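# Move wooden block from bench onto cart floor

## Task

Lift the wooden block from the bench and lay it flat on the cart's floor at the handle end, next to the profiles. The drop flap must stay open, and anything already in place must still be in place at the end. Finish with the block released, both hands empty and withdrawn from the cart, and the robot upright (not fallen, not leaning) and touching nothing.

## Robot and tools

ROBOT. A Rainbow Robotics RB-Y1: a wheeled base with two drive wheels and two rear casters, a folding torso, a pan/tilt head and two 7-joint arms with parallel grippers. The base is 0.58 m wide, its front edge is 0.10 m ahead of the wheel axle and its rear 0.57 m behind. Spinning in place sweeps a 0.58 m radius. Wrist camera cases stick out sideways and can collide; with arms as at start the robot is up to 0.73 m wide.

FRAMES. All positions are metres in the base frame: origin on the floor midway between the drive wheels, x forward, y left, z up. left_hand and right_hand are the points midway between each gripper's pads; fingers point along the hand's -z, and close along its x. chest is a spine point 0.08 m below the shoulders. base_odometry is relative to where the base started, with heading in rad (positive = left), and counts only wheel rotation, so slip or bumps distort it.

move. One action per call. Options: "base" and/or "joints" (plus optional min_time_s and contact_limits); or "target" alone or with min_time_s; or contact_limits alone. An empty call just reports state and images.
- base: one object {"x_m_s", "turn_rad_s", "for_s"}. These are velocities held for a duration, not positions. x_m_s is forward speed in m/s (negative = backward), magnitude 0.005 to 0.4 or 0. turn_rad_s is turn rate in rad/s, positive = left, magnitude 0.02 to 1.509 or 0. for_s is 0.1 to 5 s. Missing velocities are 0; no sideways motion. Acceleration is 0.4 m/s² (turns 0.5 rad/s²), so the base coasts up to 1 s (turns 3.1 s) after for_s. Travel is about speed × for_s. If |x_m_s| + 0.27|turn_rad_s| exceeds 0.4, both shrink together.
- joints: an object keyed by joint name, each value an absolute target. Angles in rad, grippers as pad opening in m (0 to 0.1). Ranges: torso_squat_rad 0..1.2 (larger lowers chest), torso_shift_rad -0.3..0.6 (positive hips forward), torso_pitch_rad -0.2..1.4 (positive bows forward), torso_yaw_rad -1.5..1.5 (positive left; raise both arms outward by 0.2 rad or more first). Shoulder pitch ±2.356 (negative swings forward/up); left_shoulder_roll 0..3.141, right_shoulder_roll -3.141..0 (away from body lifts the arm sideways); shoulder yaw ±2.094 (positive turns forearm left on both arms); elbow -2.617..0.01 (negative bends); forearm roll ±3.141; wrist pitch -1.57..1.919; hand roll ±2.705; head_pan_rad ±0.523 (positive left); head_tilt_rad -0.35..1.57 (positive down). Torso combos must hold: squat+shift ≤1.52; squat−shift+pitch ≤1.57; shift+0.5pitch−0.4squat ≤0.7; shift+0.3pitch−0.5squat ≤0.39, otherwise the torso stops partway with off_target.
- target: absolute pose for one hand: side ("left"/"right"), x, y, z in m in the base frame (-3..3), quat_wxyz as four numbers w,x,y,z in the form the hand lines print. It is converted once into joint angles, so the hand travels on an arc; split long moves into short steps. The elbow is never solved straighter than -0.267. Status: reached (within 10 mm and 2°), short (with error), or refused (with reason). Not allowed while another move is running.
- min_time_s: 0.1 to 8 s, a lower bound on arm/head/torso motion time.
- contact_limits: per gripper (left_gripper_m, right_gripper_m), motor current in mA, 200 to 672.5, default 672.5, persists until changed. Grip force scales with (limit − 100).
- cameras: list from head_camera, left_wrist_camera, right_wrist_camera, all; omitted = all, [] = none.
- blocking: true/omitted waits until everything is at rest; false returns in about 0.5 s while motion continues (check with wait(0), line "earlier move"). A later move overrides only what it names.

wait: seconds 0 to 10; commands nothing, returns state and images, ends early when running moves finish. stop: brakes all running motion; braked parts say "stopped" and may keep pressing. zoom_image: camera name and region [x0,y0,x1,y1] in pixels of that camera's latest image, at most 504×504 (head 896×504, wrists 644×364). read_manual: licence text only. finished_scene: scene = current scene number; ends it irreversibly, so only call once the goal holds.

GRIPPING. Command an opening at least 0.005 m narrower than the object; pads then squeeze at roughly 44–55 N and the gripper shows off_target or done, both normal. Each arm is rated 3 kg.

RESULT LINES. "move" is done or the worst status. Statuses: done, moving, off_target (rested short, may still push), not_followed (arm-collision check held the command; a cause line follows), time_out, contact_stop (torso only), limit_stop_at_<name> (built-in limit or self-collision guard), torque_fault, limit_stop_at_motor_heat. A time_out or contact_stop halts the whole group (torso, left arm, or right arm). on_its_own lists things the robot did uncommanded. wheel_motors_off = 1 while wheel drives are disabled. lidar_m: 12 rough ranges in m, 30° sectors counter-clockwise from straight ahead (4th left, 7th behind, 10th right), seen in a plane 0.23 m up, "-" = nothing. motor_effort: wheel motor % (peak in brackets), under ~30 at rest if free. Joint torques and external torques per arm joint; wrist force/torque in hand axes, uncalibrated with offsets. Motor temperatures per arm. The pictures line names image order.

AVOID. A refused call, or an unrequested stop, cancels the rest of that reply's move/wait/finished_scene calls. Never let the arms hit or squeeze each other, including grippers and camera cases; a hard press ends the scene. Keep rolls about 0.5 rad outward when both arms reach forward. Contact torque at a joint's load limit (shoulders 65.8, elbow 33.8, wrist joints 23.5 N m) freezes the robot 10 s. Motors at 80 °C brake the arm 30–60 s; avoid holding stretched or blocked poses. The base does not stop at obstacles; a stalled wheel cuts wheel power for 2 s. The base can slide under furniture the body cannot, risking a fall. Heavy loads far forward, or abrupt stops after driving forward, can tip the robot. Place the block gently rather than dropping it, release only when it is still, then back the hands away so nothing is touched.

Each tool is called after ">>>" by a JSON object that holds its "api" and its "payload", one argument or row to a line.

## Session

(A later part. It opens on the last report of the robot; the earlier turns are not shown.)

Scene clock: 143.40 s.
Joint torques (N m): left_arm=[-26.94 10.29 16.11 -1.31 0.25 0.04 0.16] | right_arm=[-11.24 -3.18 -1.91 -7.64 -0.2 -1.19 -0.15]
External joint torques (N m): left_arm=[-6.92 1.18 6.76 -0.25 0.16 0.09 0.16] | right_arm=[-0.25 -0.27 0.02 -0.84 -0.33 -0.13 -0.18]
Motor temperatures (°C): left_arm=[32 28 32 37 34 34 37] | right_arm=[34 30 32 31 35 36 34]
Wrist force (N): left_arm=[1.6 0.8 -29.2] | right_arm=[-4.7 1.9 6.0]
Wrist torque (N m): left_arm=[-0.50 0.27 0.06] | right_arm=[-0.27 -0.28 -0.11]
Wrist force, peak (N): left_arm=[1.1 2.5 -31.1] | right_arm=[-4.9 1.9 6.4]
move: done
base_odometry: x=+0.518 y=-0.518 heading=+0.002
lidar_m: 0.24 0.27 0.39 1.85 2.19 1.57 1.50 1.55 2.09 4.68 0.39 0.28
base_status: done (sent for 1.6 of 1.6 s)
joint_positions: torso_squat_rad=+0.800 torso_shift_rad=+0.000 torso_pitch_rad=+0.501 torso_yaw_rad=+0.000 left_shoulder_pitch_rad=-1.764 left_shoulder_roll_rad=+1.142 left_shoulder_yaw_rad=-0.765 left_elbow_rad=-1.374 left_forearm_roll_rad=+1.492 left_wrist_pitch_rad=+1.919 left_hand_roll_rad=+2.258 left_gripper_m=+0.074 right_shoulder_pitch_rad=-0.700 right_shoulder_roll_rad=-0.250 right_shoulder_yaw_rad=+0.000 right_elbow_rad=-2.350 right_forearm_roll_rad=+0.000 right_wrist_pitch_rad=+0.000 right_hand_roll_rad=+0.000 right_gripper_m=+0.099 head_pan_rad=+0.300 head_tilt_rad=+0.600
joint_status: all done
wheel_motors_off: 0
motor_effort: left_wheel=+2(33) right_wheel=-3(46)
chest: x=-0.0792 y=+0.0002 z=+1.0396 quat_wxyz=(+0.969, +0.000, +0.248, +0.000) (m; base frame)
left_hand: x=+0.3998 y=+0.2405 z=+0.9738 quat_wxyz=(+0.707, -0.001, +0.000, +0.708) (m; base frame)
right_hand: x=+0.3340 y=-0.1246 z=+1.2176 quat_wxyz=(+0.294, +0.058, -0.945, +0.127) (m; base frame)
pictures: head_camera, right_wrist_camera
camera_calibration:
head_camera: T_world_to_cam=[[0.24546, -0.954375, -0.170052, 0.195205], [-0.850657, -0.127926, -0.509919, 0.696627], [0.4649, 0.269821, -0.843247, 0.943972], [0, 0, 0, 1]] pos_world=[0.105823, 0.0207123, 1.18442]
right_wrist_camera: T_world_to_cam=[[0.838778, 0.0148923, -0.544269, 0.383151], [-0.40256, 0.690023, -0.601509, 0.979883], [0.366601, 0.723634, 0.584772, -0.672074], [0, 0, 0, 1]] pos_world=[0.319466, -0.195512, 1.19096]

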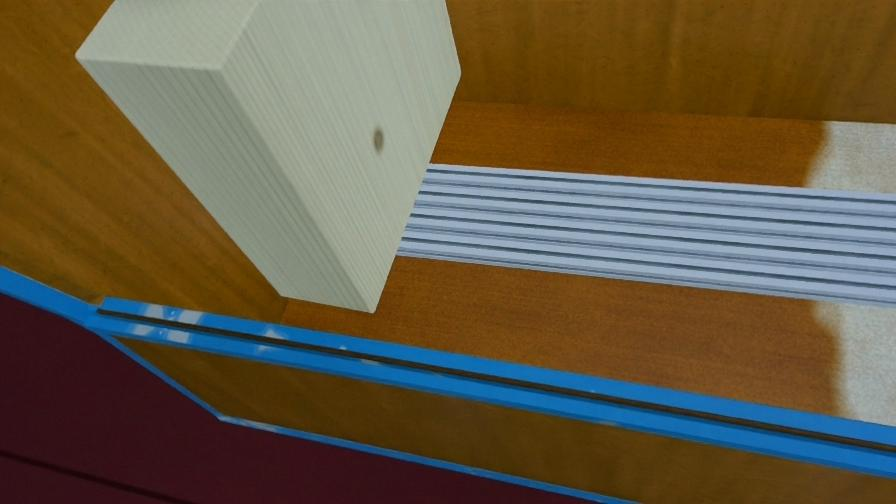

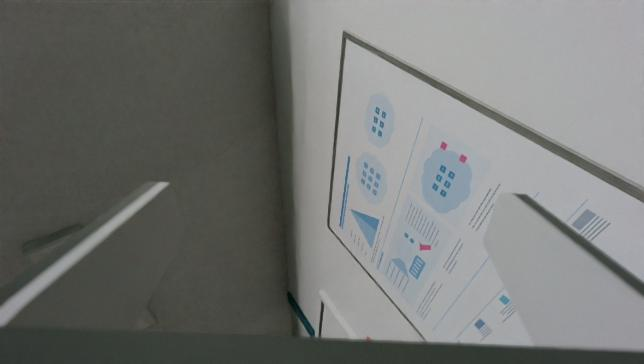

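>>> {"api": "move", "payload": {
  "target": {"side":"left","x":0.435,"y":0.30,"z":0.95,"quat_wxyz":[0.7071,0,0,0.7071]},
  "min_time_s": 1.5,
  "cameras": ["head_camera"]
}}

>>> {"api": "move", "payload": {
  "joints": {"torso_squat_rad":1.0,"torso_shift_rad":0.1},
  "min_time_s": 2,
  "cameras": ["head_camera"]
}}

Scene clock: 156.53 s.
Joint torques (N m): left_arm=[-27.65 11.16 13.58 -2.1 0.23 -0.27 -0.2] | right_arm=[-11.48 -3.53 -2.01 -7.73 -0.23 -1.1 -0.2]
External joint torques (N m): left_arm=[-6.81 1.02 5.21 -0.38 0.16 -0.23 -0.2] | right_arm=[-0.48 -0.62 -0.08 -0.93 -0.35 -0.04 -0.23]
Motor temperatures (°C): left_arm=[32 28 32 37 34 33 37] | right_arm=[34 30 32 31 35 36 34]
Wrist force (N): left_arm=[0.9 0.6 -28.8] | right_arm=[-4.5 2.2 5.6]
Wrist torque (N m): left_arm=[-0.43 0.21 0.12] | right_arm=[-0.28 -0.26 -0.08]
Wrist force, peak (N): left_arm=[2.1 0.4 -30.4] | right_arm=[-5.2 1.9 6.4]
move: done
base_odometry: x=+0.518 y=-0.518 heading=+0.002
lidar_m: 0.26 0.26 0.38 1.86 2.21 1.57 1.50 1.56 2.09 4.69 0.40 0.28
base_status: not commanded
joint_positions: torso_squat_rad=+0.800 torso_shift_rad=+0.000 torso_pitch_rad=+0.501 torso_yaw_rad=+0.000 left_shoulder_pitch_rad=-1.757 left_shoulder_roll_rad=+1.132 left_shoulder_yaw_rad=-0.800 left_elbow_rad=-1.089 left_forearm_roll_rad=+1.406 left_wrist_pitch_rad=+1.846 left_hand_roll_rad=+1.968 left_gripper_m=+0.074 right_shoulder_pitch_rad=-0.700 right_shoulder_roll_rad=-0.250 right_shoulder_yaw_rad=+0.000 right_elbow_rad=-2.350 right_forearm_roll_rad=+0.000 right_wrist_pitch_rad=+0.000 right_hand_roll_rad=+0.000 right_gripper_m=+0.099 head_pan_rad=+0.300 head_tilt_rad=+0.600
joint_status: all done
wheel_motors_off: 0
motor_effort: left_wheel=+2(3) right_wheel=-3(5)
chest: x=-0.0793 y=+0.0002 z=+1.0396 quat_wxyz=(+0.969, +0.000, +0.248, +0.000) (m; base frame)
left_hand: x=+0.4345 y=+0.3001 z=+0.9489 quat_wxyz=(+0.707, +0.001, +0.000, +0.707) (m; base frame)
left_hand_status: reached (checked arc, planned for 1.5 s): 1 mm and 0.1 deg off.
right_hand: x=+0.3340 y=-0.1246 z=+1.2176 quat_wxyz=(+0.294, +0.058, -0.945, +0.127) (m; base frame)
pictures: head_camera
camera_calibration:
head_camera: T_world_to_cam=[[0.24546, -0.954375, -0.170052, 0.195247], [-0.850657, -0.127926, -0.509919, 0.696592], [0.4649, 0.269821, -0.843247, 0.944103], [0, 0, 0, 1]] pos_world=[0.105723, 0.0207123, 1.18452]

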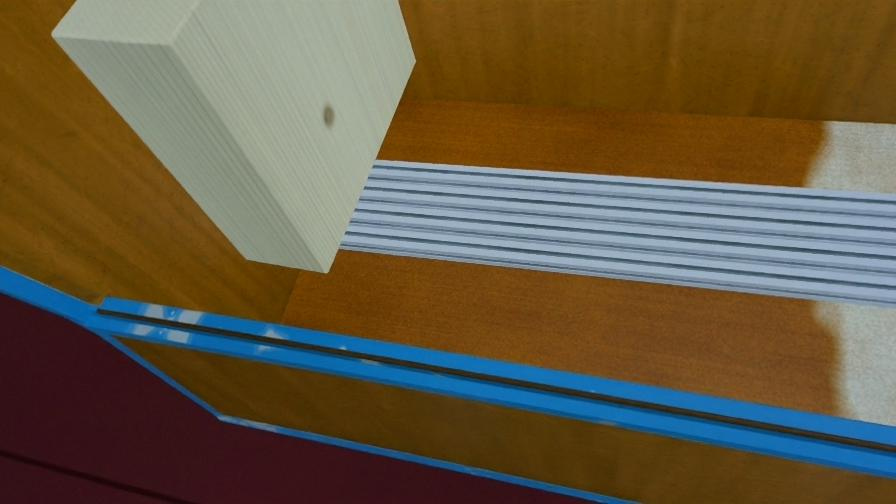

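Scene clock: 158.83 s.
Joint torques (N m): left_arm=[-27.45 11.14 13.51 -1.97 0.25 -0.1 -0.24] | right_arm=[-11.35 -3.66 -2.11 -7.6 -0.15 -1.07 -0.24]
External joint torques (N m): left_arm=[-6.61 1 5.14 -0.25 0.17 -0.06 -0.24] | right_arm=[-0.36 -0.76 -0.18 -0.8 -0.28 -0.02 -0.26]
Motor temperatures (°C): left_arm=[32 28 32 37 34 33 37] | right_arm=[34 30 32 31 35 36 34]
Wrist force (N): left_arm=[1.3 0.3 -28.9] | right_arm=[-5.3 1.8 5.9]
Wrist torque (N m): left_arm=[-0.51 0.19 0.07] | right_arm=[-0.25 -0.36 -0.12]
Wrist force, peak (N): left_arm=[1.4 -0.3 -30.4] | right_arm=[-5.2 2.1 6.2]
move: done
base_odometry: x=+0.518 y=-0.518 heading=+0.002
lidar_m: 0.26 0.28 0.37 1.84 2.21 1.58 1.51 1.58 2.09 4.67 0.40 0.28
base_status: not commanded
joint_positions: torso_squat_rad=+1.000 torso_shift_rad=+0.100 torso_pitch_rad=+0.501 torso_yaw_rad=+0.000 left_shoulder_pitch_rad=-1.757 left_shoulder_roll_rad=+1.132 left_shoulder_yaw_rad=-0.800 left_elbow_rad=-1.089 left_forearm_roll_rad=+1.406 left_wrist_pitch_rad=+1.846 left_hand_roll_rad=+1.968 left_gripper_m=+0.074 right_shoulder_pitch_rad=-0.700 right_shoulder_roll_rad=-0.250 right_shoulder_yaw_rad=+0.000 right_elbow_rad=-2.350 right_forearm_roll_rad=+0.000 right_wrist_pitch_rad=+0.000 right_hand_roll_rad=+0.000 right_gripper_m=+0.099 head_pan_rad=+0.300 head_tilt_rad=+0.600
joint_status: all done
wheel_motors_off: 0
motor_effort: left_wheel=+2(4) right_wheel=-3(4)
chest: x=-0.0416 y=+0.0001 z=+0.9283 quat_wxyz=(+0.969, +0.000, +0.248, +0.000) (m; base frame)
left_hand: x=+0.4722 y=+0.3001 z=+0.8375 quat_wxyz=(+0.707, +0.001, +0.000, +0.707) (m; base frame)
right_hand: x=+0.3717 y=-0.1246 z=+1.1062 quat_wxyz=(+0.294, +0.058, -0.945, +0.127) (m; base frame)
pictures: head_camera
camera_calibration:
head_camera: T_world_to_cam=[[0.245463, -0.95438, -0.170022, 0.167017], [-0.850613, -0.127919, -0.509995, 0.671932], [0.464979, 0.269808, -0.843207, 0.832584], [0, 0, 0, 1]] pos_world=[0.143423, 0.0207123, 1.07312]

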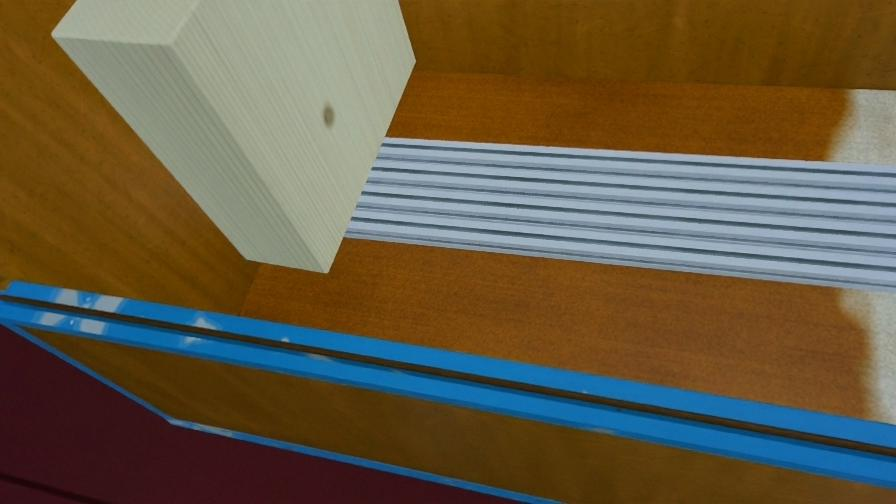

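>>> {"api": "move", "payload": {
  "target": {"side":"left","x":0.43,"y":0.31,"z":0.85,"quat_wxyz":[0.6963,-0.1231,-0.1231,0.6963]},
  "min_time_s": 1.5,
  "cameras": []
}}

>>> {"api": "move", "payload": {
  "joints": {"torso_shift_rad":0.3,"torso_pitch_rad":0.85,"head_tilt_rad":0.5,"head_pan_rad":0.4},
  "min_time_s": 3,
  "cameras": ["head_camera"]
}}

Scene clock: 165.90 s.
Joint torques (N m): left_arm=[-21.19 14.01 21.08 1.21 -1.62 -2.26 0.11] | right_arm=[-11.79 -3.44 -1.99 -7.69 -0.13 -0.98 -0.02]
External joint torques (N m): left_arm=[-6.9 2.04 10.25 0.29 -1.28 -1.72 0.12] | right_arm=[-0.8 -0.53 -0.06 -0.89 -0.25 0.07 -0.05]
Motor temperatures (°C): left_arm=[32 28 32 36 34 33 37] | right_arm=[34 30 32 31 35 36 34]
Wrist force (N): left_arm=[2.0 9.8 -28.3] | right_arm=[-4.8 1.8 5.5]
Wrist torque (N m): left_arm=[-0.04 0.29 0.12] | right_arm=[-0.26 -0.30 -0.14]
Wrist force, peak (N): left_arm=[1.3 2.2 -31.3] | right_arm=[-5.3 1.7 6.2]
move: done
base_odometry: x=+0.518 y=-0.518 heading=+0.002
lidar_m: 0.26 0.27 0.37 1.85 2.21 1.56 1.50 1.56 2.10 4.67 0.41 0.28
base_status: not commanded
joint_positions: torso_squat_rad=+1.000 torso_shift_rad=+0.100 torso_pitch_rad=+0.501 torso_yaw_rad=+0.000 left_shoulder_pitch_rad=-1.429 left_shoulder_roll_rad=+1.574 left_shoulder_yaw_rad=-0.680 left_elbow_rad=-1.840 left_forearm_roll_rad=+1.467 left_wrist_pitch_rad=+1.454 left_hand_roll_rad=+2.295 left_gripper_m=+0.074 right_shoulder_pitch_rad=-0.700 right_shoulder_roll_rad=-0.250 right_shoulder_yaw_rad=+0.000 right_elbow_rad=-2.350 right_forearm_roll_rad=+0.000 right_wrist_pitch_rad=+0.000 right_hand_roll_rad=+0.000 right_gripper_m=+0.099 head_pan_rad=+0.300 head_tilt_rad=+0.600
joint_status: all done
wheel_motors_off: 0
motor_effort: left_wheel=+3(4) right_wheel=-3(5)
chest: x=-0.0415 y=+0.0002 z=+0.9283 quat_wxyz=(+0.969, +0.000, +0.248, +0.000) (m; base frame)
left_hand: x=+0.4291 y=+0.3100 z=+0.8484 quat_wxyz=(+0.697, -0.120, -0.121, +0.696) (m; base frame)
left_hand_status: reached (checked arc, planned for 1.5 s): 2 mm and 0.4 deg off.
right_hand: x=+0.3717 y=-0.1246 z=+1.1062 quat_wxyz=(+0.294, +0.058, -0.945, +0.127) (m; base frame)
pictures: none
No camera images: "cameras" was empty.

Scene clock: 169.20 s.
Joint torques (N m): left_arm=[-18.99 15.67 18.88 -0.47 0.2 -0.35 0.14] | right_arm=[-7.22 -2.87 -1.17 -9.9 -0.05 -1.68 -0.17]
External joint torques (N m): left_arm=[-6.24 1.5 8.58 0.33 0.09 -0.31 0.14] | right_arm=[-0.11 -0.86 0.17 -0.87 -0.24 -0.14 -0.21]
Motor temperatures (°C): left_arm=[32 28 32 36 34 33 37] | right_arm=[34 30 32 31 35 36 34]
Wrist force (N): left_arm=[1.4 0.4 -29.6] | right_arm=[-6.0 1.2 4.6]
Wrist torque (N m): left_arm=[-0.58 0.17 0.09] | right_arm=[-0.20 -0.35 -0.12]
Wrist force, peak (N): left_arm=[1.5 1.9 -30.3] | right_arm=[-5.5 1.8 5.9]
move: done
base_odometry: x=+0.518 y=-0.518 heading=+0.002
lidar_m: 0.26 0.27 0.38 1.85 2.22 1.56 1.50 1.56 2.10 4.69 0.39 0.28
base_status: not commanded
joint_positions: torso_squat_rad=+1.000 torso_shift_rad=+0.300 torso_pitch_rad=+0.851 torso_yaw_rad=+0.000 left_shoulder_pitch_rad=-1.429 left_shoulder_roll_rad=+1.574 left_shoulder_yaw_rad=-0.680 left_elbow_rad=-1.840 left_forearm_roll_rad=+1.467 left_wrist_pitch_rad=+1.454 left_hand_roll_rad=+2.295 left_gripper_m=+0.074 right_shoulder_pitch_rad=-0.700 right_shoulder_roll_rad=-0.250 right_shoulder_yaw_rad=+0.000 right_elbow_rad=-2.350 right_forearm_roll_rad=+0.000 right_wrist_pitch_rad=+0.000 right_hand_roll_rad=+0.000 right_gripper_m=+0.099 head_pan_rad=+0.400 head_tilt_rad=+0.500
joint_status: all done
wheel_motors_off: 0
motor_effort: left_wheel=+2(5) right_wheel=+0(4)
chest: x=+0.1165 y=+0.0002 z=+0.8459 quat_wxyz=(+0.911, +0.000, +0.413, +0.000) (m; base frame)
left_hand: x=+0.5316 y=+0.3099 z=+0.6096 quat_wxyz=(+0.708, +0.002, +0.002, +0.707) (m; base frame)
right_hand: x=+0.5657 y=-0.1246 z=+0.8713 quat_wxyz=(+0.454, +0.080, -0.880, +0.115) (m; base frame)
pictures: head_camera
camera_calibration:
head_camera: T_world_to_cam=[[0.23621, -0.918777, -0.316311, 0.236786], [-0.945987, -0.143041, -0.290943, 0.59752], [0.222067, 0.36795, -0.902939, 0.750534], [0, 0, 0, 1]] pos_world=[0.342647, 0.026864, 0.92643]

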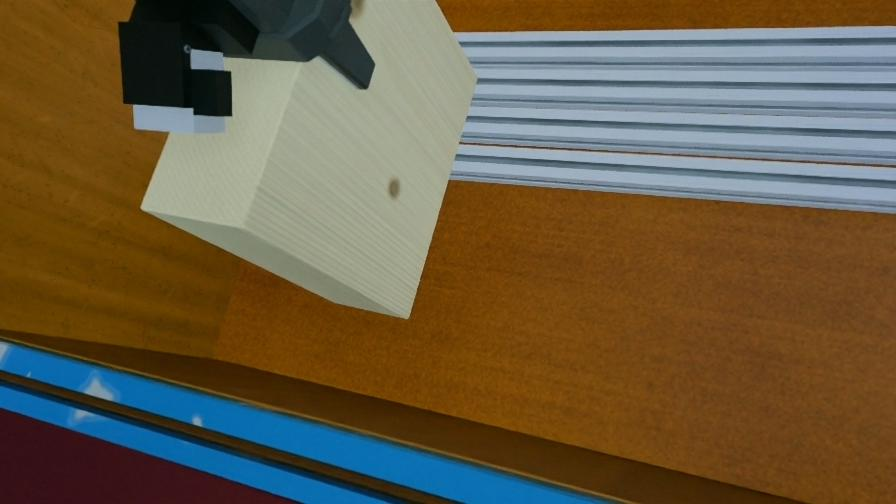

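>>> {"api": "move", "payload": {
  "target": {"side":"left","x":0.468,"y":0.29,"z":0.62,"quat_wxyz":[0.7071,0,0,0.7071]},
  "min_time_s": 1.5,
  "cameras": []
}}

>>> {"api": "move", "payload": {
  "target": {"side":"left","x":0.468,"y":0.28,"z":0.57,"quat_wxyz":[0.6533,0.2706,-0.2706,0.6533]},
  "min_time_s": 2.5,
  "cameras": ["head_camera"]
}}

Scene clock: 178.60 s.
Joint torques (N m): left_arm=[-13.68 14.84 16.78 -1.26 0.45 -0.4 0.25] | right_arm=[-7.51 -2.67 -1.7 -9.88 -0.12 -1.6 -0.08]
External joint torques (N m): left_arm=[-3.76 1.46 7.52 -0.96 0.34 -0.35 0.25] | right_arm=[-0.4 -0.67 -0.36 -0.85 -0.31 -0.06 -0.12]
Motor temperatures (°C): left_arm=[32 28 32 36 34 33 37] | right_arm=[34 30 32 31 35 36 34]
Wrist force (N): left_arm=[1.4 0.6 -29.8] | right_arm=[-6.3 1.3 4.3]
Wrist torque (N m): left_arm=[-0.53 0.20 0.07] | right_arm=[-0.21 -0.35 -0.09]
Wrist force, peak (N): left_arm=[0.8 0.9 -30.7] | right_arm=[-6.9 1.5 4.5]
move: done
base_odometry: x=+0.518 y=-0.518 heading=+0.002
lidar_m: 0.25 0.27 0.37 1.85 2.20 1.57 1.50 1.57 2.09 4.68 0.40 0.28
base_status: not commanded
joint_positions: torso_squat_rad=+1.000 torso_shift_rad=+0.300 torso_pitch_rad=+0.851 torso_yaw_rad=+0.000 left_shoulder_pitch_rad=-1.317 left_shoulder_roll_rad=+1.760 left_shoulder_yaw_rad=-0.665 left_elbow_rad=-2.171 left_forearm_roll_rad=+1.505 left_wrist_pitch_rad=+1.328 left_hand_roll_rad=+2.503 left_gripper_m=+0.074 right_shoulder_pitch_rad=-0.700 right_shoulder_roll_rad=-0.250 right_shoulder_yaw_rad=+0.000 right_elbow_rad=-2.350 right_forearm_roll_rad=+0.000 right_wrist_pitch_rad=+0.000 right_hand_roll_rad=+0.000 right_gripper_m=+0.099 head_pan_rad=+0.400 head_tilt_rad=+0.500
joint_status: all done
wheel_motors_off: 0
motor_effort: left_wheel=+2(2) right_wheel=-2(3)
chest: x=+0.1165 y=+0.0002 z=+0.8459 quat_wxyz=(+0.911, +0.000, +0.413, +0.000) (m; base frame)
left_hand: x=+0.4673 y=+0.2901 z=+0.6193 quat_wxyz=(+0.707, +0.001, +0.001, +0.707) (m; base frame)
left_hand_status: reached (checked arc, planned for 1.5 s): 1 mm and 0.2 deg off.
right_hand: x=+0.5657 y=-0.1246 z=+0.8713 quat_wxyz=(+0.454, +0.080, -0.880, +0.115) (m; base frame)
pictures: none
No camera images: "cameras" was empty.

Scene clock: 181.43 s.
Joint torques (N m): left_arm=[-19.47 8.1 11.04 -1.42 -0.54 5.24 0.28] | right_arm=[-7.43 -2.82 -1.34 -9.77 -0.1 -1.66 -0.23]
External joint torques (N m): left_arm=[-4.17 0.52 2.66 0.62 -0.53 4.12 0.31] | right_arm=[-0.32 -0.81 0 -0.73 -0.29 -0.12 -0.27]
Motor temperatures (°C): left_arm=[32 28 32 36 34 33 37] | right_arm=[34 30 32 31 35 36 34]
Wrist force (N): left_arm=[-14.7 -4.3 -24.0] | right_arm=[-6.4 1.5 4.0]
Wrist torque (N m): left_arm=[-0.42 1.06 0.06] | right_arm=[-0.25 -0.40 -0.12]
Wrist force, peak (N): left_arm=[-10.2 -12.2 -25.9] | right_arm=[-6.5 1.8 4.8]
move: short
base_odometry: x=+0.518 y=-0.518 heading=+0.002
lidar_m: 0.26 0.27 0.36 1.85 2.21 1.56 1.50 1.56 2.09 4.68 0.41 0.27
base_status: not commanded
joint_positions: torso_squat_rad=+1.000 torso_shift_rad=+0.300 torso_pitch_rad=+0.851 torso_yaw_rad=+0.000 left_shoulder_pitch_rad=-1.859 left_shoulder_roll_rad=+1.205 left_shoulder_yaw_rad=-1.353 left_elbow_rad=-1.961 left_forearm_roll_rad=+1.167 left_wrist_pitch_rad=+1.918 left_hand_roll_rad=+2.705 left_gripper_m=+0.074 right_shoulder_pitch_rad=-0.700 right_shoulder_roll_rad=-0.250 right_shoulder_yaw_rad=+0.000 right_elbow_rad=-2.350 right_forearm_roll_rad=+0.000 right_wrist_pitch_rad=+0.000 right_hand_roll_rad=+0.000 right_gripper_m=+0.099 head_pan_rad=+0.400 head_tilt_rad=+0.500
joint_status: all done
wheel_motors_off: 0
motor_effort: left_wheel=-2(3) right_wheel=+1(2)
chest: x=+0.1165 y=+0.0001 z=+0.8459 quat_wxyz=(+0.911, +0.000, +0.413, +0.000) (m; base frame)
left_hand: x=+0.4680 y=+0.2801 z=+0.5693 quat_wxyz=(+0.734, +0.261, -0.164, +0.606) (m; base frame)
left_hand_status: short (checked arc, as near as the solve gets, planned for 2.5 s): 1 mm and 16.3 deg off. The place is met; only the turn is off.
right_hand: x=+0.5657 y=-0.1247 z=+0.8714 quat_wxyz=(+0.454, +0.079, -0.880, +0.115) (m; base frame)
pictures: head_camera
camera_calibration:
head_camera: T_world_to_cam=[[0.236098, -0.918833, -0.316232, 0.236753], [-0.945991, -0.142929, -0.290986, 0.597558], [0.222169, 0.367854, -0.902953, 0.750515], [0, 0, 0, 1]] pos_world=[0.342646, 0.0268645, 0.92643]

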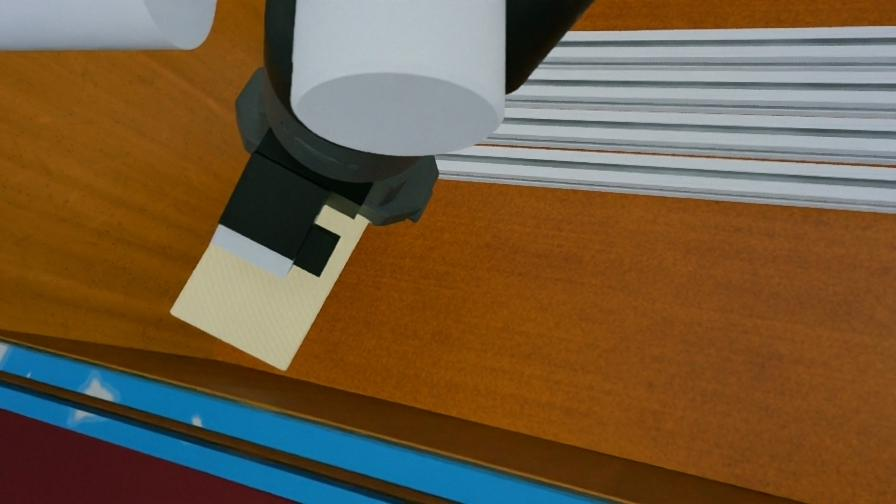

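>>> {"api": "move", "payload": {
  "target": {"side":"left","x":0.468,"y":0.31,"z":0.66,"quat_wxyz":[0.7071,0,0,0.7071]},
  "min_time_s": 2,
  "cameras": []
}}

>>> {"api": "move", "payload": {
  "joints": {"torso_yaw_rad":-0.25},
  "min_time_s": 1.5,
  "cameras": ["head_camera"]
}}

Scene clock: 199.93 s.
Joint torques (N m): left_arm=[-13.14 11.42 16.3 1.65 -0.11 -0.09 -0.23] | right_arm=[-7.22 -2.65 -1.34 -9.93 -0.15 -1.54 -0.18]
External joint torques (N m): left_arm=[-3.9 1.68 7.07 0.54 -0.2 -0.05 -0.23] | right_arm=[-0.11 -0.64 0 -0.9 -0.34 0 -0.22]
Motor temperatures (°C): left_arm=[32 28 32 36 34 33 37] | right_arm=[34 30 32 31 35 36 34]
Wrist force (N): left_arm=[0.9 0.7 -29.2] | right_arm=[-6.0 1.5 4.5]
Wrist torque (N m): left_arm=[-0.14 0.16 0.08] | right_arm=[-0.24 -0.34 -0.14]
Wrist force, peak (N): left_arm=[1.5 1.3 -30.0] | right_arm=[-6.3 1.5 5.4]
move: done
base_odometry: x=+0.518 y=-0.518 heading=+0.002
lidar_m: 0.26 0.27 0.38 1.83 2.22 1.58 1.50 1.55 2.10 4.67 0.41 0.27
base_status: not commanded
joint_positions: torso_squat_rad=+1.000 torso_shift_rad=+0.300 torso_pitch_rad=+0.851 torso_yaw_rad=+0.000 left_shoulder_pitch_rad=-1.856 left_shoulder_roll_rad=+1.914 left_shoulder_yaw_rad=-1.144 left_elbow_rad=-2.169 left_forearm_roll_rad=+1.659 left_wrist_pitch_rad=+1.309 left_hand_roll_rad=+2.415 left_gripper_m=+0.074 right_shoulder_pitch_rad=-0.700 right_shoulder_roll_rad=-0.250 right_shoulder_yaw_rad=+0.000 right_elbow_rad=-2.350 right_forearm_roll_rad=+0.000 right_wrist_pitch_rad=+0.000 right_hand_roll_rad=+0.000 right_gripper_m=+0.099 head_pan_rad=+0.400 head_tilt_rad=+0.500
joint_status: all done
wheel_motors_off: 0
motor_effort: left_wheel=-2(3) right_wheel=+1(2)
chest: x=+0.1165 y=+0.0001 z=+0.8459 quat_wxyz=(+0.911, +0.000, +0.413, +0.000) (m; base frame)
left_hand: x=+0.4680 y=+0.3101 z=+0.6599 quat_wxyz=(+0.706, +0.001, -0.003, +0.709) (m; base frame)
left_hand_status: reached (checked arc, planned for 2.0 s): 0 mm and 0.4 deg off.
right_hand: x=+0.5657 y=-0.1247 z=+0.8714 quat_wxyz=(+0.454, +0.079, -0.880, +0.115) (m; base frame)
pictures: none
No camera images: "cameras" was empty.

Scene clock: 201.73 s.
Joint torques (N m): left_arm=[-14.11 7.8 16.96 0.53 0.65 -1.4 -0.27] | right_arm=[-6.37 -4.65 -3.03 -9.62 -0.06 -1.59 -0.13]
External joint torques (N m): left_arm=[-4.45 0.32 7.31 0.6 0.34 -1.06 -0.28] | right_arm=[-0.15 -0.51 0.07 -0.82 -0.24 -0.08 -0.17]
Motor temperatures (°C): left_arm=[32 28 32 36 34 33 37] | right_arm=[34 30 32 31 35 36 34]
Wrist force (N): left_arm=[6.5 1.5 -29.0] | right_arm=[-5.4 2.3 4.0]
Wrist torque (N m): left_arm=[-0.10 -0.06 0.15] | right_arm=[-0.26 -0.26 -0.15]
Wrist force, peak (N): left_arm=[4.1 1.1 -30.3] | right_arm=[-7.0 2.0 4.0]
move: done
base_odometry: x=+0.518 y=-0.518 heading=+0.002
lidar_m: 0.26 0.27 0.37 1.85 2.21 1.59 1.50 1.56 2.08 4.69 0.40 0.29
base_status: not commanded
joint_positions: torso_squat_rad=+1.000 torso_shift_rad=+0.300 torso_pitch_rad=+0.851 torso_yaw_rad=-0.250 left_shoulder_pitch_rad=-1.856 left_shoulder_roll_rad=+1.914 left_shoulder_yaw_rad=-1.144 left_elbow_rad=-2.169 left_forearm_roll_rad=+1.659 left_wrist_pitch_rad=+1.309 left_hand_roll_rad=+2.415 left_gripper_m=+0.074 right_shoulder_pitch_rad=-0.700 right_shoulder_roll_rad=-0.250 right_shoulder_yaw_rad=+0.000 right_elbow_rad=-2.350 right_forearm_roll_rad=+0.000 right_wrist_pitch_rad=+0.000 right_hand_roll_rad=+0.000 right_gripper_m=+0.099 head_pan_rad=+0.400 head_tilt_rad=+0.500
joint_status: all done
wheel_motors_off: 0
motor_effort: left_wheel=-2(2) right_wheel=+1(3)
chest: x=+0.1165 y=+0.0001 z=+0.8459 quat_wxyz=(+0.904, -0.052, +0.409, -0.114) (m; base frame)
left_hand: x=+0.5109 y=+0.2088 z=+0.6110 quat_wxyz=(+0.758, -0.065, +0.063, +0.646) (m; base frame)
right_hand: x=+0.5397 y=-0.1893 z=+0.9010 quat_wxyz=(+0.468, -0.036, -0.869, +0.159) (m; base frame)
pictures: head_camera
camera_calibration:
head_camera: T_world_to_cam=[[0.0782908, -0.987579, -0.136226, 0.102866], [-0.960971, -0.0383895, -0.273974, 0.584901], [0.265342, 0.152359, -0.95204, 0.78702], [0, 0, 0, 1]] pos_world=[0.34519, 0.0041324, 0.923535]

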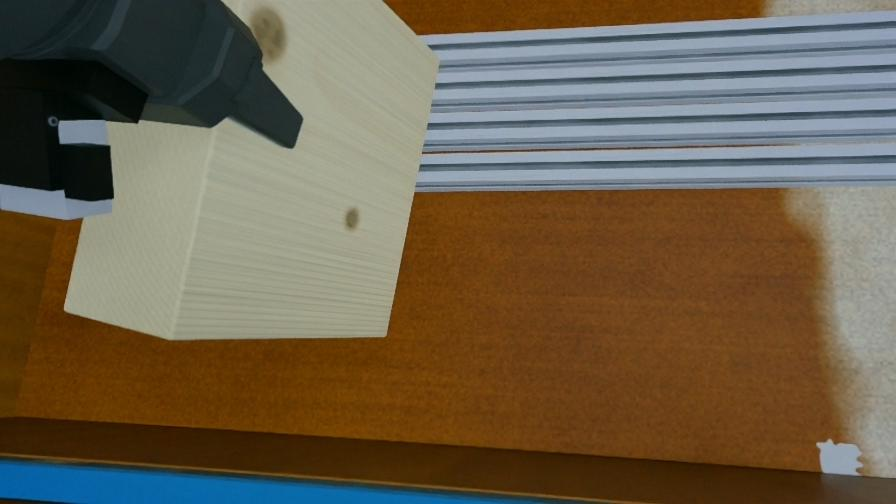

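>>> {"api": "move", "payload": {
  "target": {"side":"left","x":0.45,"y":0.33,"z":0.64,"quat_wxyz":[0.7071,0,0,0.7071]},
  "min_time_s": 2,
  "cameras": []
}}

>>> {"api": "move", "payload": {
  "joints": {"torso_yaw_rad":-0.5},
  "min_time_s": 1.5,
  "cameras": []
}}

>>> {"api": "move", "payload": {
  "target": {"side":"left","x":0.468,"y":0.31,"z":0.62,"quat_wxyz":[0.7071,0,0,0.7071]},
  "min_time_s": 2,
  "cameras": ["head_camera"]
}}

Scene clock: 205.60 s.
Joint torques (N m): left_arm=[-7.25 8.74 14.03 1.81 0.03 -0.17 -0.24] | right_arm=[-6.17 -4.35 -2.95 -9.59 -0.2 -1.54 -0.24]
External joint torques (N m): left_arm=[-4.18 1.15 5.61 0.38 -0.06 -0.13 -0.24] | right_arm=[0.05 -0.21 0.15 -0.79 -0.38 -0.03 -0.28]
Motor temperatures (°C): left_arm=[32 28 32 36 34 33 37] | right_arm=[34 30 32 31 35 36 34]
Wrist force (N): left_arm=[0.4 0.4 -29.7] | right_arm=[-5.9 2.2 3.8]
Wrist torque (N m): left_arm=[-0.18 0.10 0.03] | right_arm=[-0.26 -0.31 -0.09]
Wrist force, peak (N): left_arm=[1.3 0.6 -30.4] | right_arm=[-6.2 2.6 4.3]
move: done
base_odometry: x=+0.518 y=-0.518 heading=+0.002
lidar_m: 0.26 0.28 0.37 1.85 2.20 1.57 1.50 1.57 2.09 4.70 0.39 0.28
base_status: not commanded
joint_positions: torso_squat_rad=+1.000 torso_shift_rad=+0.300 torso_pitch_rad=+0.851 torso_yaw_rad=-0.250 left_shoulder_pitch_rad=-1.869 left_shoulder_roll_rad=+2.369 left_shoulder_yaw_rad=-1.198 left_elbow_rad=-2.347 left_forearm_roll_rad=+1.700 left_wrist_pitch_rad=+1.335 left_hand_roll_rad=+2.347 left_gripper_m=+0.074 right_shoulder_pitch_rad=-0.700 right_shoulder_roll_rad=-0.250 right_shoulder_yaw_rad=+0.000 right_elbow_rad=-2.350 right_forearm_roll_rad=+0.000 right_wrist_pitch_rad=+0.000 right_hand_roll_rad=+0.000 right_gripper_m=+0.099 head_pan_rad=+0.400 head_tilt_rad=+0.500
joint_status: all done
wheel_motors_off: 0
motor_effort: left_wheel=-1(3) right_wheel=+1(3)
chest: x=+0.1165 y=+0.0001 z=+0.8459 quat_wxyz=(+0.904, -0.052, +0.409, -0.114) (m; base frame)
left_hand: x=+0.4496 y=+0.3294 z=+0.6392 quat_wxyz=(+0.706, +0.003, -0.002, +0.708) (m; base frame)
left_hand_status: reached (checked arc, planned for 2.0 s): 1 mm and 0.5 deg off.
right_hand: x=+0.5397 y=-0.1893 z=+0.9011 quat_wxyz=(+0.468, -0.036, -0.869, +0.159) (m; base frame)
pictures: none
No camera images: "cameras" was empty.

Scene clock: 207.40 s.
Joint torques (N m): left_arm=[-7.31 6.47 14.42 0.75 0.78 -1.47 -0.23] | right_arm=[-5.84 -6.73 -4.85 -8.72 -0.12 -1.43 -0.2]
External joint torques (N m): left_arm=[-4.28 0.56 5.68 0.56 0.46 -1.15 -0.24] | right_arm=[-0.31 -0.57 -0.08 -0.6 -0.28 -0.03 -0.23]
Motor temperatures (°C): left_arm=[32 28 32 36 34 33 37] | right_arm=[34 30 32 31 35 36 34]
Wrist force (N): left_arm=[6.1 1.3 -29.0] | right_arm=[-5.0 3.1 3.7]
Wrist torque (N m): left_arm=[-0.12 -0.10 0.10] | right_arm=[-0.26 -0.24 -0.11]
Wrist force, peak (N): left_arm=[3.0 0.6 -30.3] | right_arm=[-6.0 3.3 4.1]
move: done
base_odometry: x=+0.518 y=-0.518 heading=+0.002
lidar_m: 0.26 0.28 0.38 1.85 2.21 1.57 1.50 1.56 2.08 4.69 0.40 0.27
base_status: not commanded
joint_positions: torso_squat_rad=+1.000 torso_shift_rad=+0.300 torso_pitch_rad=+0.851 torso_yaw_rad=-0.500 left_shoulder_pitch_rad=-1.869 left_shoulder_roll_rad=+2.369 left_shoulder_yaw_rad=-1.199 left_elbow_rad=-2.347 left_forearm_roll_rad=+1.700 left_wrist_pitch_rad=+1.335 left_hand_roll_rad=+2.347 left_gripper_m=+0.074 right_shoulder_pitch_rad=-0.700 right_shoulder_roll_rad=-0.250 right_shoulder_yaw_rad=+0.000 right_elbow_rad=-2.350 right_forearm_roll_rad=+0.000 right_wrist_pitch_rad=+0.000 right_hand_roll_rad=+0.000 right_gripper_m=+0.099 head_pan_rad=+0.400 head_tilt_rad=+0.500
joint_status: all done
wheel_motors_off: 0
motor_effort: left_wheel=-2(2) right_wheel=+0(3)
chest: x=+0.1165 y=+0.0001 z=+0.8459 quat_wxyz=(+0.883, -0.102, +0.400, -0.225) (m; base frame)
left_hand: x=+0.4957 y=+0.2265 z=+0.5867 quat_wxyz=(+0.759, -0.063, +0.064, +0.645) (m; base frame)
right_hand: x=+0.5039 y=-0.2422 z=+0.9419 quat_wxyz=(+0.474, -0.151, -0.844, +0.201) (m; base frame)
pictures: none
No camera images: "cameras" was empty.

Scene clock: 209.73 s.
Joint torques (N m): left_arm=[-3.03 6.56 15.36 1.59 0.29 -0.14 -0.35] | right_arm=[-6.22 -6.5 -4.56 -8.93 -0.2 -1.54 -0.19]
External joint torques (N m): left_arm=[-3.64 0.67 7.02 0.16 0.18 -0.1 -0.35] | right_arm=[-0.69 -0.34 0.21 -0.81 -0.35 -0.14 -0.22]
Motor temperatures (°C): left_arm=[32 28 32 36 34 33 37] | right_arm=[34 30 32 31 35 36 34]
Wrist force (N): left_arm=[1.0 1.0 -29.4] | right_arm=[-5.2 3.2 3.8]
Wrist torque (N m): left_arm=[-0.22 0.15 0.09] | right_arm=[-0.28 -0.24 -0.10]
Wrist force, peak (N): left_arm=[1.6 2.2 -30.4] | right_arm=[-5.9 3.9 4.2]
move: done
base_odometry: x=+0.518 y=-0.518 heading=+0.002
lidar_m: 0.26 0.28 0.37 1.86 2.20 1.58 1.49 1.57 2.08 4.68 0.40 0.28
base_status: not commanded
joint_positions: torso_squat_rad=+1.000 torso_shift_rad=+0.300 torso_pitch_rad=+0.851 torso_yaw_rad=-0.500 left_shoulder_pitch_rad=-1.896 left_shoulder_roll_rad=+2.616 left_shoulder_yaw_rad=-1.127 left_elbow_rad=-2.395 left_forearm_roll_rad=+1.725 left_wrist_pitch_rad=+1.493 left_hand_roll_rad=+2.344 left_gripper_m=+0.074 right_shoulder_pitch_rad=-0.700 right_shoulder_roll_rad=-0.250 right_shoulder_yaw_rad=+0.000 right_elbow_rad=-2.350 right_forearm_roll_rad=+0.000 right_wrist_pitch_rad=+0.000 right_hand_roll_rad=+0.000 right_gripper_m=+0.099 head_pan_rad=+0.400 head_tilt_rad=+0.500
joint_status: all done
wheel_motors_off: 0
motor_effort: left_wheel=-1(2) right_wheel=+1(3)
chest: x=+0.1165 y=+0.0001 z=+0.8459 quat_wxyz=(+0.883, -0.102, +0.400, -0.225) (m; base frame)
left_hand: x=+0.4676 y=+0.3100 z=+0.6195 quat_wxyz=(+0.707, +0.001, +0.001, +0.707) (m; base frame)
left_hand_status: reached (checked arc, planned for 2.0 s): 1 mm and 0.1 deg off.
right_hand: x=+0.5039 y=-0.2422 z=+0.9419 quat_wxyz=(+0.474, -0.151, -0.844, +0.201) (m; base frame)
pictures: head_camera
camera_calibration:
head_camera: T_world_to_cam=[[-0.0859916, -0.994989, 0.0510108, -0.0364005], [-0.958476, 0.0686458, -0.276787, 0.587008], [0.271898, -0.0726939, -0.959576, 0.792697], [0, 0, 0, 1]] pos_world=[0.34397, -0.0188894, 0.924987]

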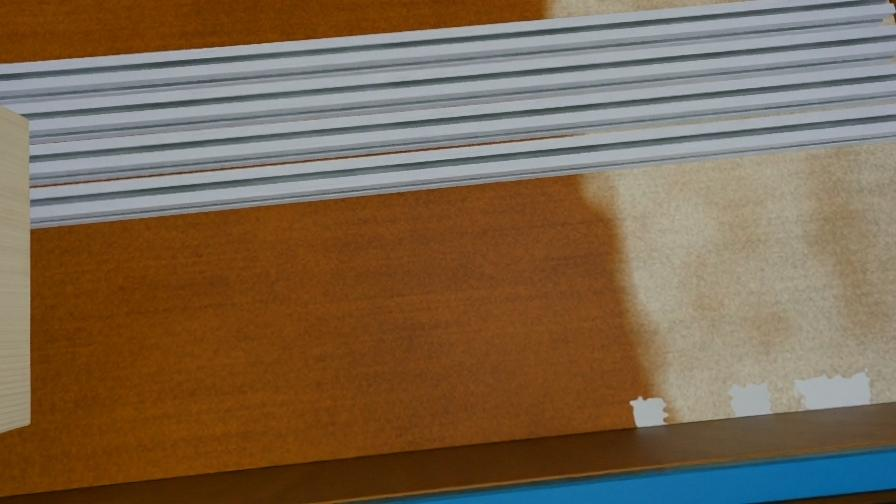

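>>> {"api": "move", "payload": {
  "joints": {"torso_squat_rad":1.1,"torso_shift_rad":0.4,"head_pan_rad":0.52},
  "min_time_s": 1.5,
  "cameras": []
}}

>>> {"api": "move", "payload": {
  "target": {"side":"left","x":0.468,"y":0.29,"z":0.53,"quat_wxyz":[0.6533,-0.2706,0.2706,0.6533]},
  "min_time_s": 2.5,
  "cameras": ["head_camera","right_wrist_camera"]
}}

Scene clock: 214.20 s.
Joint torques (N m): left_arm=[-2.9 6.64 15.71 1.68 0.23 -0.12 -0.31] | right_arm=[-5.71 -6.15 -4.5 -8.97 -0.09 -1.44 -0.14]
External joint torques (N m): left_arm=[-3.51 0.75 7.37 0.25 0.12 -0.07 -0.31] | right_arm=[-0.19 0.02 0.27 -0.85 -0.24 -0.05 -0.18]
Motor temperatures (°C): left_arm=[32 28 32 36 34 33 37] | right_arm=[34 30 32 31 35 36 34]
Wrist force (N): left_arm=[0.4 1.1 -29.2] | right_arm=[-5.2 4.2 3.9]
Wrist torque (N m): left_arm=[-0.18 0.10 0.09] | right_arm=[-0.40 -0.25 -0.07]
Wrist force, peak (N): left_arm=[1.2 1.3 -30.3] | right_arm=[-5.8 4.1 4.1]
move: done
base_odometry: x=+0.518 y=-0.518 heading=+0.002
lidar_m: 0.25 0.27 0.37 1.87 2.21 1.57 1.49 1.56 2.09 4.69 0.41 0.28
base_status: not commanded
joint_positions: torso_squat_rad=+1.100 torso_shift_rad=+0.400 torso_pitch_rad=+0.851 torso_yaw_rad=-0.500 left_shoulder_pitch_rad=-1.896 left_shoulder_roll_rad=+2.616 left_shoulder_yaw_rad=-1.127 left_elbow_rad=-2.395 left_forearm_roll_rad=+1.725 left_wrist_pitch_rad=+1.493 left_hand_roll_rad=+2.344 left_gripper_m=+0.074 right_shoulder_pitch_rad=-0.700 right_shoulder_roll_rad=-0.250 right_shoulder_yaw_rad=+0.000 right_elbow_rad=-2.350 right_forearm_roll_rad=+0.000 right_wrist_pitch_rad=+0.000 right_hand_roll_rad=+0.000 right_gripper_m=+0.099 head_pan_rad=+0.520 head_tilt_rad=+0.500
joint_status: all done
wheel_motors_off: 0
motor_effort: left_wheel=-2(2) right_wheel=+1(3)
chest: x=+0.1284 y=+0.0001 z=+0.7770 quat_wxyz=(+0.883, -0.102, +0.400, -0.225) (m; base frame)
left_hand: x=+0.4795 y=+0.3099 z=+0.5506 quat_wxyz=(+0.707, +0.001, +0.001, +0.707) (m; base frame)
right_hand: x=+0.5158 y=-0.2422 z=+0.8730 quat_wxyz=(+0.474, -0.151, -0.844, +0.201) (m; base frame)
pictures: none
No camera images: "cameras" was empty.

Scene clock: 217.03 s.
Joint torques (N m): left_arm=[-0.27 0.37 14.27 -1.52 6.72 -0.73 -0.34] | right_arm=[-6.08 -6.25 -4.7 -8.9 -0.12 -1.43 -0.16]
External joint torques (N m): left_arm=[-4.8 -0.55 4.66 -0.4 5.3 -0.66 -0.38] | right_arm=[-0.55 -0.09 0.08 -0.78 -0.27 -0.03 -0.2]
Motor temperatures (°C): left_arm=[32 28 32 36 34 33 37] | right_arm=[34 30 32 31 35 36 34]
Wrist force (N): left_arm=[20.6 1.1 -21.3] | right_arm=[-5.4 3.4 3.8]
Wrist torque (N m): left_arm=[-0.16 -0.98 0.17] | right_arm=[-0.34 -0.27 -0.12]
Wrist force, peak (N): left_arm=[17.0 -1.0 -25.4] | right_arm=[-6.0 3.6 4.3]
move: done
base_odometry: x=+0.518 y=-0.518 heading=+0.002
lidar_m: 0.26 0.27 0.37 1.85 2.22 1.57 1.50 1.57 2.09 4.70 0.41 0.29
base_status: not commanded
joint_positions: torso_squat_rad=+1.100 torso_shift_rad=+0.400 torso_pitch_rad=+0.851 torso_yaw_rad=-0.500 left_shoulder_pitch_rad=-2.273 left_shoulder_roll_rad=+2.784 left_shoulder_yaw_rad=-1.639 left_elbow_rad=-2.006 left_forearm_roll_rad=+2.239 left_wrist_pitch_rad=+1.357 left_hand_roll_rad=+1.602 left_gripper_m=+0.074 right_shoulder_pitch_rad=-0.700 right_shoulder_roll_rad=-0.250 right_shoulder_yaw_rad=+0.000 right_elbow_rad=-2.350 right_forearm_roll_rad=+0.000 right_wrist_pitch_rad=+0.000 right_hand_roll_rad=+0.000 right_gripper_m=+0.099 head_pan_rad=+0.520 head_tilt_rad=+0.500
joint_status: all done
wheel_motors_off: 0
motor_effort: left_wheel=-1(2) right_wheel=+2(3)
chest: x=+0.1284 y=+0.0001 z=+0.7770 quat_wxyz=(+0.883, -0.102, +0.400, -0.225) (m; base frame)
left_hand: x=+0.4677 y=+0.2903 z=+0.5295 quat_wxyz=(+0.653, -0.270, +0.270, +0.654) (m; base frame)
left_hand_status: reached (checked arc, planned for 2.5 s): 1 mm and 0.1 deg off.
right_hand: x=+0.5158 y=-0.2422 z=+0.8730 quat_wxyz=(+0.474, -0.151, -0.844, +0.201) (m; base frame)
pictures: head_camera, right_wrist_camera
camera_calibration:
head_camera: T_world_to_cam=[[-0.00693078, -0.999213, -0.039044, 0.0255644], [-0.961888, 0.0173352, -0.272895, 0.576275], [0.273358, 0.0356645, -0.961251, 0.72554], [0, 0, 0, 1]] pos_world=[0.356157, -0.0103216, 0.855687]
right_wrist_camera: T_world_to_cam=[[0.525703, -0.465074, -0.712279, 0.236804], [-0.360946, 0.636255, -0.681834, 0.96253], [0.770295, 0.615537, 0.166615, -0.321455], [0, 0, 0, 1]] pos_world=[0.470548, -0.304416, 0.878515]

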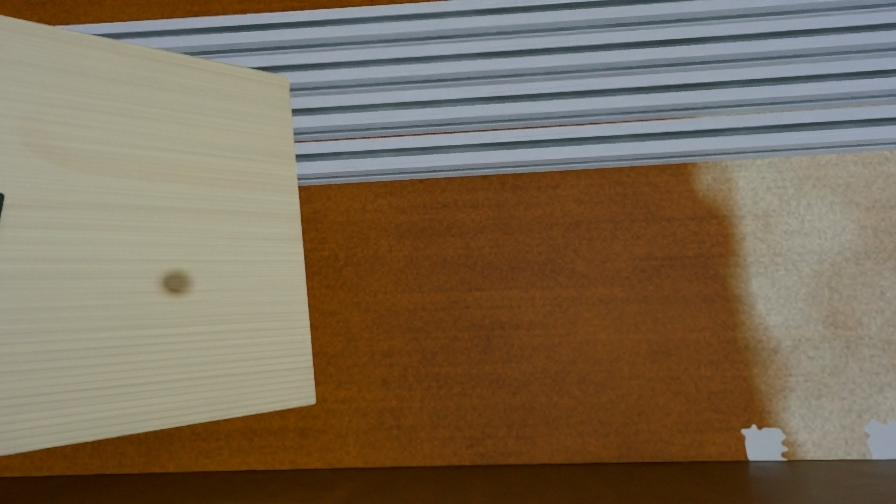

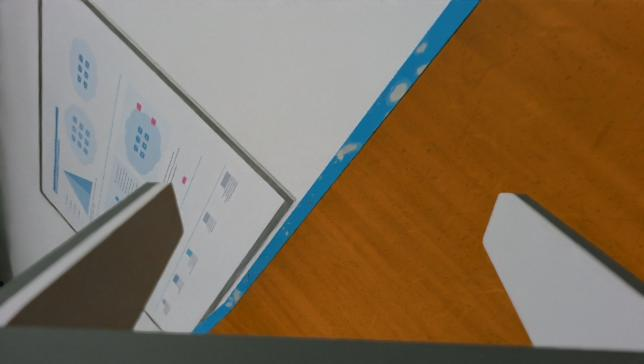

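>>> {"api": "move", "payload": {
  "target": {"side":"left","x":0.468,"y":0.25,"z":0.43,"quat_wxyz":[0.561,-0.4305,0.4305,0.561]},
  "min_time_s": 2.5,
  "cameras": ["head_camera"]
}}

Scene clock: 222.23 s.
Joint torques (N m): left_arm=[-3.37 7.53 10.63 -3.95 4.46 7.23 -0.38] | right_arm=[-5.67 -6.64 -4.55 -8.65 -0.11 -1.48 -0.11]
External joint torques (N m): left_arm=[-3.46 -2.08 4.98 -4.1 3.57 5.71 -0.43] | right_arm=[-0.15 -0.48 0.22 -0.53 -0.26 -0.08 -0.15]
Motor temperatures (°C): left_arm=[31 28 32 36 34 33 37] | right_arm=[34 30 32 31 35 36 34]
Wrist force (N): left_arm=[27.1 0.0 -11.7] | right_arm=[-5.4 3.7 3.9]
Wrist torque (N m): left_arm=[-0.19 -1.27 0.15] | right_arm=[-0.31 -0.31 -0.12]
Wrist force, peak (N): left_arm=[28.1 -0.6 -12.4] | right_arm=[-5.6 3.6 4.5]
move: short
base_odometry: x=+0.518 y=-0.518 heading=+0.002
lidar_m: 0.25 0.27 0.39 1.85 2.21 1.57 1.50 1.56 2.09 4.70 0.40 0.27
base_status: not commanded
joint_positions: torso_squat_rad=+1.100 torso_shift_rad=+0.400 torso_pitch_rad=+0.851 torso_yaw_rad=-0.500 left_shoulder_pitch_rad=-1.772 left_shoulder_roll_rad=+2.272 left_shoulder_yaw_rad=-2.095 left_elbow_rad=-1.573 left_forearm_roll_rad=+3.140 left_wrist_pitch_rad=+1.172 left_hand_roll_rad=+0.592 left_gripper_m=+0.074 right_shoulder_pitch_rad=-0.700 right_shoulder_roll_rad=-0.250 right_shoulder_yaw_rad=+0.000 right_elbow_rad=-2.350 right_forearm_roll_rad=+0.000 right_wrist_pitch_rad=+0.000 right_hand_roll_rad=+0.000 right_gripper_m=+0.099 head_pan_rad=+0.520 head_tilt_rad=+0.500
joint_status: all done
wheel_motors_off: 0
motor_effort: left_wheel=-1(2) right_wheel=+1(3)
chest: x=+0.1284 y=+0.0001 z=+0.7770 quat_wxyz=(+0.883, -0.102, +0.400, -0.225) (m; base frame)
left_hand: x=+0.4678 y=+0.2506 z=+0.4297 quat_wxyz=(+0.606, -0.367, +0.409, +0.575) (m; base frame)
left_hand_status: short (checked arc, as near as the solve gets, planned for 2.5 s): 1 mm and 9.4 deg off. The place is met; only the turn is off.
right_hand: x=+0.5158 y=-0.2422 z=+0.8730 quat_wxyz=(+0.474, -0.151, -0.844, +0.201) (m; base frame)
pictures: head_camera
camera_calibration:
head_camera: T_world_to_cam=[[-0.00702723, -0.999212, -0.0390697, 0.0256211], [-0.961887, 0.0174349, -0.27289, 0.576271], [0.273356, 0.035663, -0.961252, 0.725541], [0, 0, 0, 1]] pos_world=[0.356157, -0.0103213, 0.855687]

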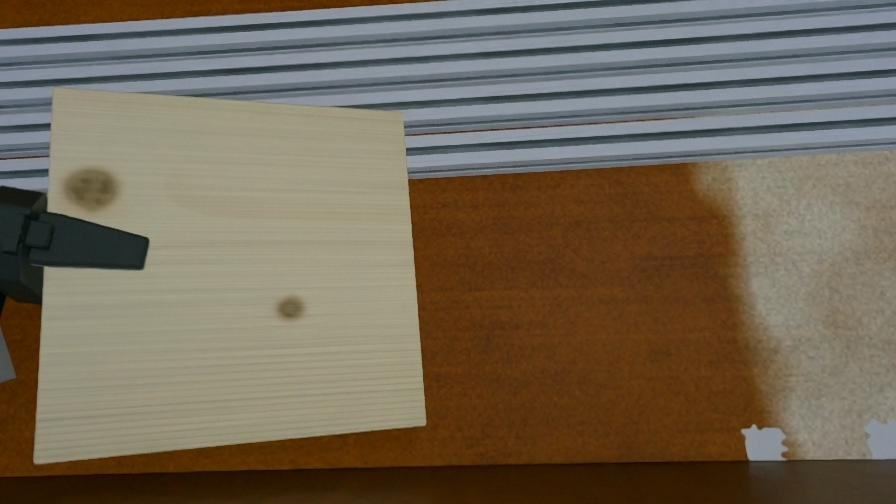

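>>> {"api": "move", "payload": {
  "target": {"side":"left","x":0.468,"y":0.18,"z":0.40,"quat_wxyz":[0.579,-0.4056,0.4056,0.579]},
  "min_time_s": 2,
  "cameras": ["head_camera"]
}}

Scene clock: 226.07 s.
Joint torques (N m): left_arm=[4.65 6.48 -0.18 0.05 -0.64 -1.1 4.22] | right_arm=[-5.8 -6.31 -4.51 -8.91 -0.29 -1.36 -0.08]
External joint torques (N m): left_arm=[6.78 -1.76 -6.1 1.72 -1.36 -2.55 4.17] | right_arm=[-0.25 -0.15 0.26 -0.8 -0.44 0.04 -0.11]
Motor temperatures (°C): left_arm=[31 28 32 36 34 33 37] | right_arm=[34 30 32 31 35 36 34]
Wrist force (N): left_arm=[0.0 -3.6 -3.8] | right_arm=[-5.4 3.4 4.2]
Wrist torque (N m): left_arm=[-2.13 3.27 -3.64] | right_arm=[-0.32 -0.26 -0.12]
Wrist force, peak (N): left_arm=[-10.2 14.4 34.3] | right_arm=[-6.1 3.6 4.5]
move: short
base_odometry: x=+0.518 y=-0.518 heading=+0.002
lidar_m: 0.26 0.28 0.38 1.86 2.20 1.56 1.50 1.57 2.09 4.70 0.42 0.27
base_status: not commanded
joint_positions: torso_squat_rad=+1.100 torso_shift_rad=+0.400 torso_pitch_rad=+0.849 torso_yaw_rad=-0.500 left_shoulder_pitch_rad=-1.781 left_shoulder_roll_rad=+2.176 left_shoulder_yaw_rad=-2.092 left_elbow_rad=-1.763 left_forearm_roll_rad=+3.141 left_wrist_pitch_rad=+0.852 left_hand_roll_rad=+0.623 left_gripper_m=+0.075 right_shoulder_pitch_rad=-0.700 right_shoulder_roll_rad=-0.250 right_shoulder_yaw_rad=+0.000 right_elbow_rad=-2.350 right_forearm_roll_rad=+0.000 right_wrist_pitch_rad=+0.000 right_hand_roll_rad=+0.000 right_gripper_m=+0.099 head_pan_rad=+0.520 head_tilt_rad=+0.500
joint_status: all done
wheel_motors_off: 0
motor_effort: left_wheel=-1(15) right_wheel=-1(8)
chest: x=+0.1278 y=+0.0001 z=+0.7774 quat_wxyz=(+0.883, -0.102, +0.399, -0.225) (m; base frame)
left_hand: x=+0.4692 y=+0.1793 z=+0.4023 quat_wxyz=(+0.618, -0.350, +0.392, +0.585) (m; base frame)
left_hand_status: short (checked arc, as near as the solve gets, planned for 2.0 s): 3 mm and 8.0 deg off. The place is met; only the turn is off.
right_hand: x=+0.5150 y=-0.2422 z=+0.8740 quat_wxyz=(+0.473, -0.151, -0.844, +0.201) (m; base frame)
pictures: head_camera
camera_calibration:
head_camera: T_world_to_cam=[[-0.00693687, -0.999208, -0.0391761, 0.025706], [-0.961436, 0.0174361, -0.274476, 0.57701], [0.274942, 0.0357613, -0.960796, 0.725543], [0, 0, 0, 1]] pos_world=[0.355455, -0.0103215, 0.856481]

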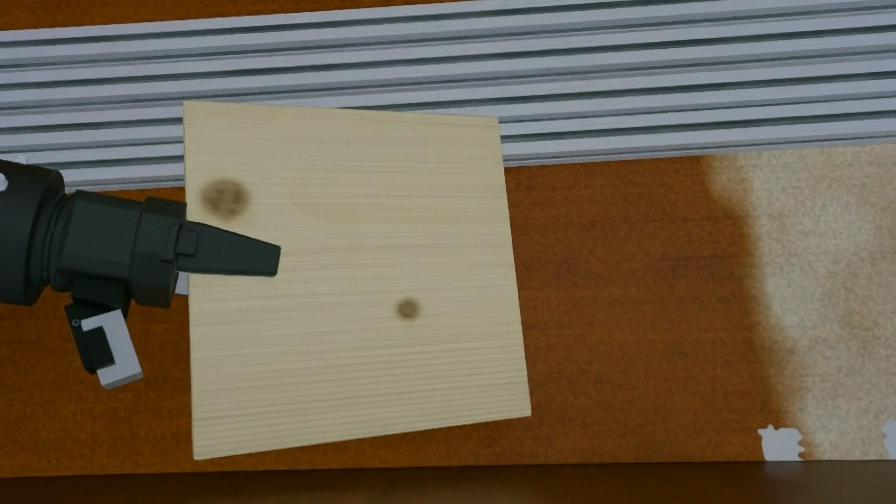

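>>> {"api": "move", "payload": {
  "target": {"side":"left","x":0.465,"y":0.18,"z":0.45,"quat_wxyz":[0.6529,-0.3401,0.4159,0.5339]},
  "min_time_s": 1.5,
  "cameras": ["head_camera"]
}}

Scene clock: 235.47 s.
Joint torques (N m): left_arm=[-5.87 7.86 14.03 -7.33 4.79 5.72 -0.03] | right_arm=[-5.93 -6.56 -4.53 -8.79 -0.29 -1.51 -0.15]
External joint torques (N m): left_arm=[-3.99 -0.74 7.09 -5.81 3.75 4.48 -0.08] | right_arm=[-0.4 -0.4 0.24 -0.67 -0.44 -0.12 -0.18]
Motor temperatures (°C): left_arm=[31 28 32 36 34 33 38] | right_arm=[34 30 32 31 35 36 34]
Wrist force (N): left_arm=[26.7 0.4 -12.7] | right_arm=[-5.5 3.1 3.3]
Wrist torque (N m): left_arm=[-0.07 -1.28 0.30] | right_arm=[-0.25 -0.30 -0.13]
Wrist force, peak (N): left_arm=[27.6 0.3 -13.8] | right_arm=[-6.1 3.7 3.9]
move: done
base_odometry: x=+0.518 y=-0.518 heading=+0.002
lidar_m: 0.26 0.27 0.38 1.86 2.21 1.58 1.50 1.56 2.09 4.69 0.42 0.28
base_status: not commanded
joint_positions: torso_squat_rad=+1.100 torso_shift_rad=+0.400 torso_pitch_rad=+0.851 torso_yaw_rad=-0.500 left_shoulder_pitch_rad=-1.765 left_shoulder_roll_rad=+2.269 left_shoulder_yaw_rad=-1.914 left_elbow_rad=-1.825 left_forearm_roll_rad=+2.941 left_wrist_pitch_rad=+0.980 left_hand_roll_rad=+0.797 left_gripper_m=+0.074 right_shoulder_pitch_rad=-0.700 right_shoulder_roll_rad=-0.250 right_shoulder_yaw_rad=+0.000 right_elbow_rad=-2.350 right_forearm_roll_rad=+0.000 right_wrist_pitch_rad=+0.000 right_hand_roll_rad=+0.000 right_gripper_m=+0.099 head_pan_rad=+0.520 head_tilt_rad=+0.500
joint_status: all done
wheel_motors_off: 0
motor_effort: left_wheel=-1(2) right_wheel=+0(4)
chest: x=+0.1283 y=+0.0001 z=+0.7770 quat_wxyz=(+0.883, -0.102, +0.400, -0.225) (m; base frame)
left_hand: x=+0.4647 y=+0.1809 z=+0.4479 quat_wxyz=(+0.652, -0.340, +0.415, +0.535) (m; base frame)
left_hand_status: reached (checked arc, planned for 1.5 s): 2 mm and 0.1 deg off.
right_hand: x=+0.5156 y=-0.2422 z=+0.8731 quat_wxyz=(+0.474, -0.151, -0.844, +0.201) (m; base frame)
pictures: head_camera
camera_calibration:
head_camera: T_world_to_cam=[[-0.00701497, -0.999212, -0.039073, 0.0256227], [-0.961801, 0.0174352, -0.273194, 0.576431], [0.27366, 0.035664, -0.961165, 0.725481], [0, 0, 0, 1]] pos_world=[0.356057, -0.0103213, 0.855786]

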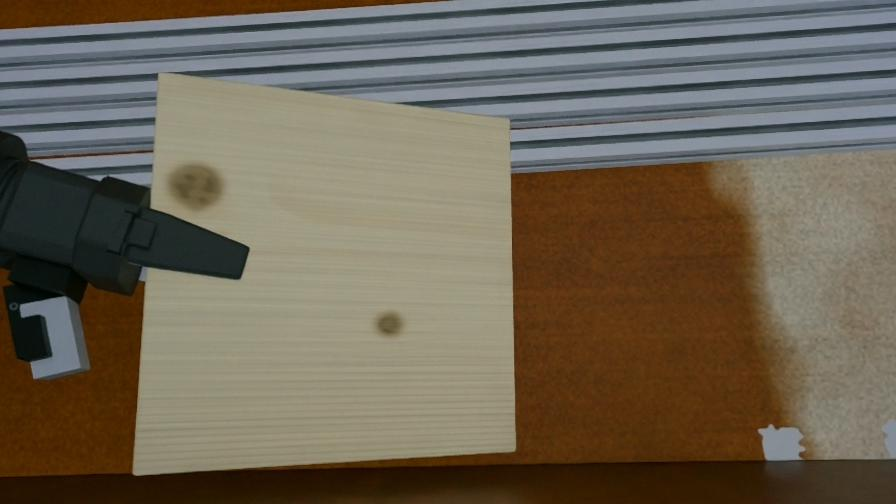

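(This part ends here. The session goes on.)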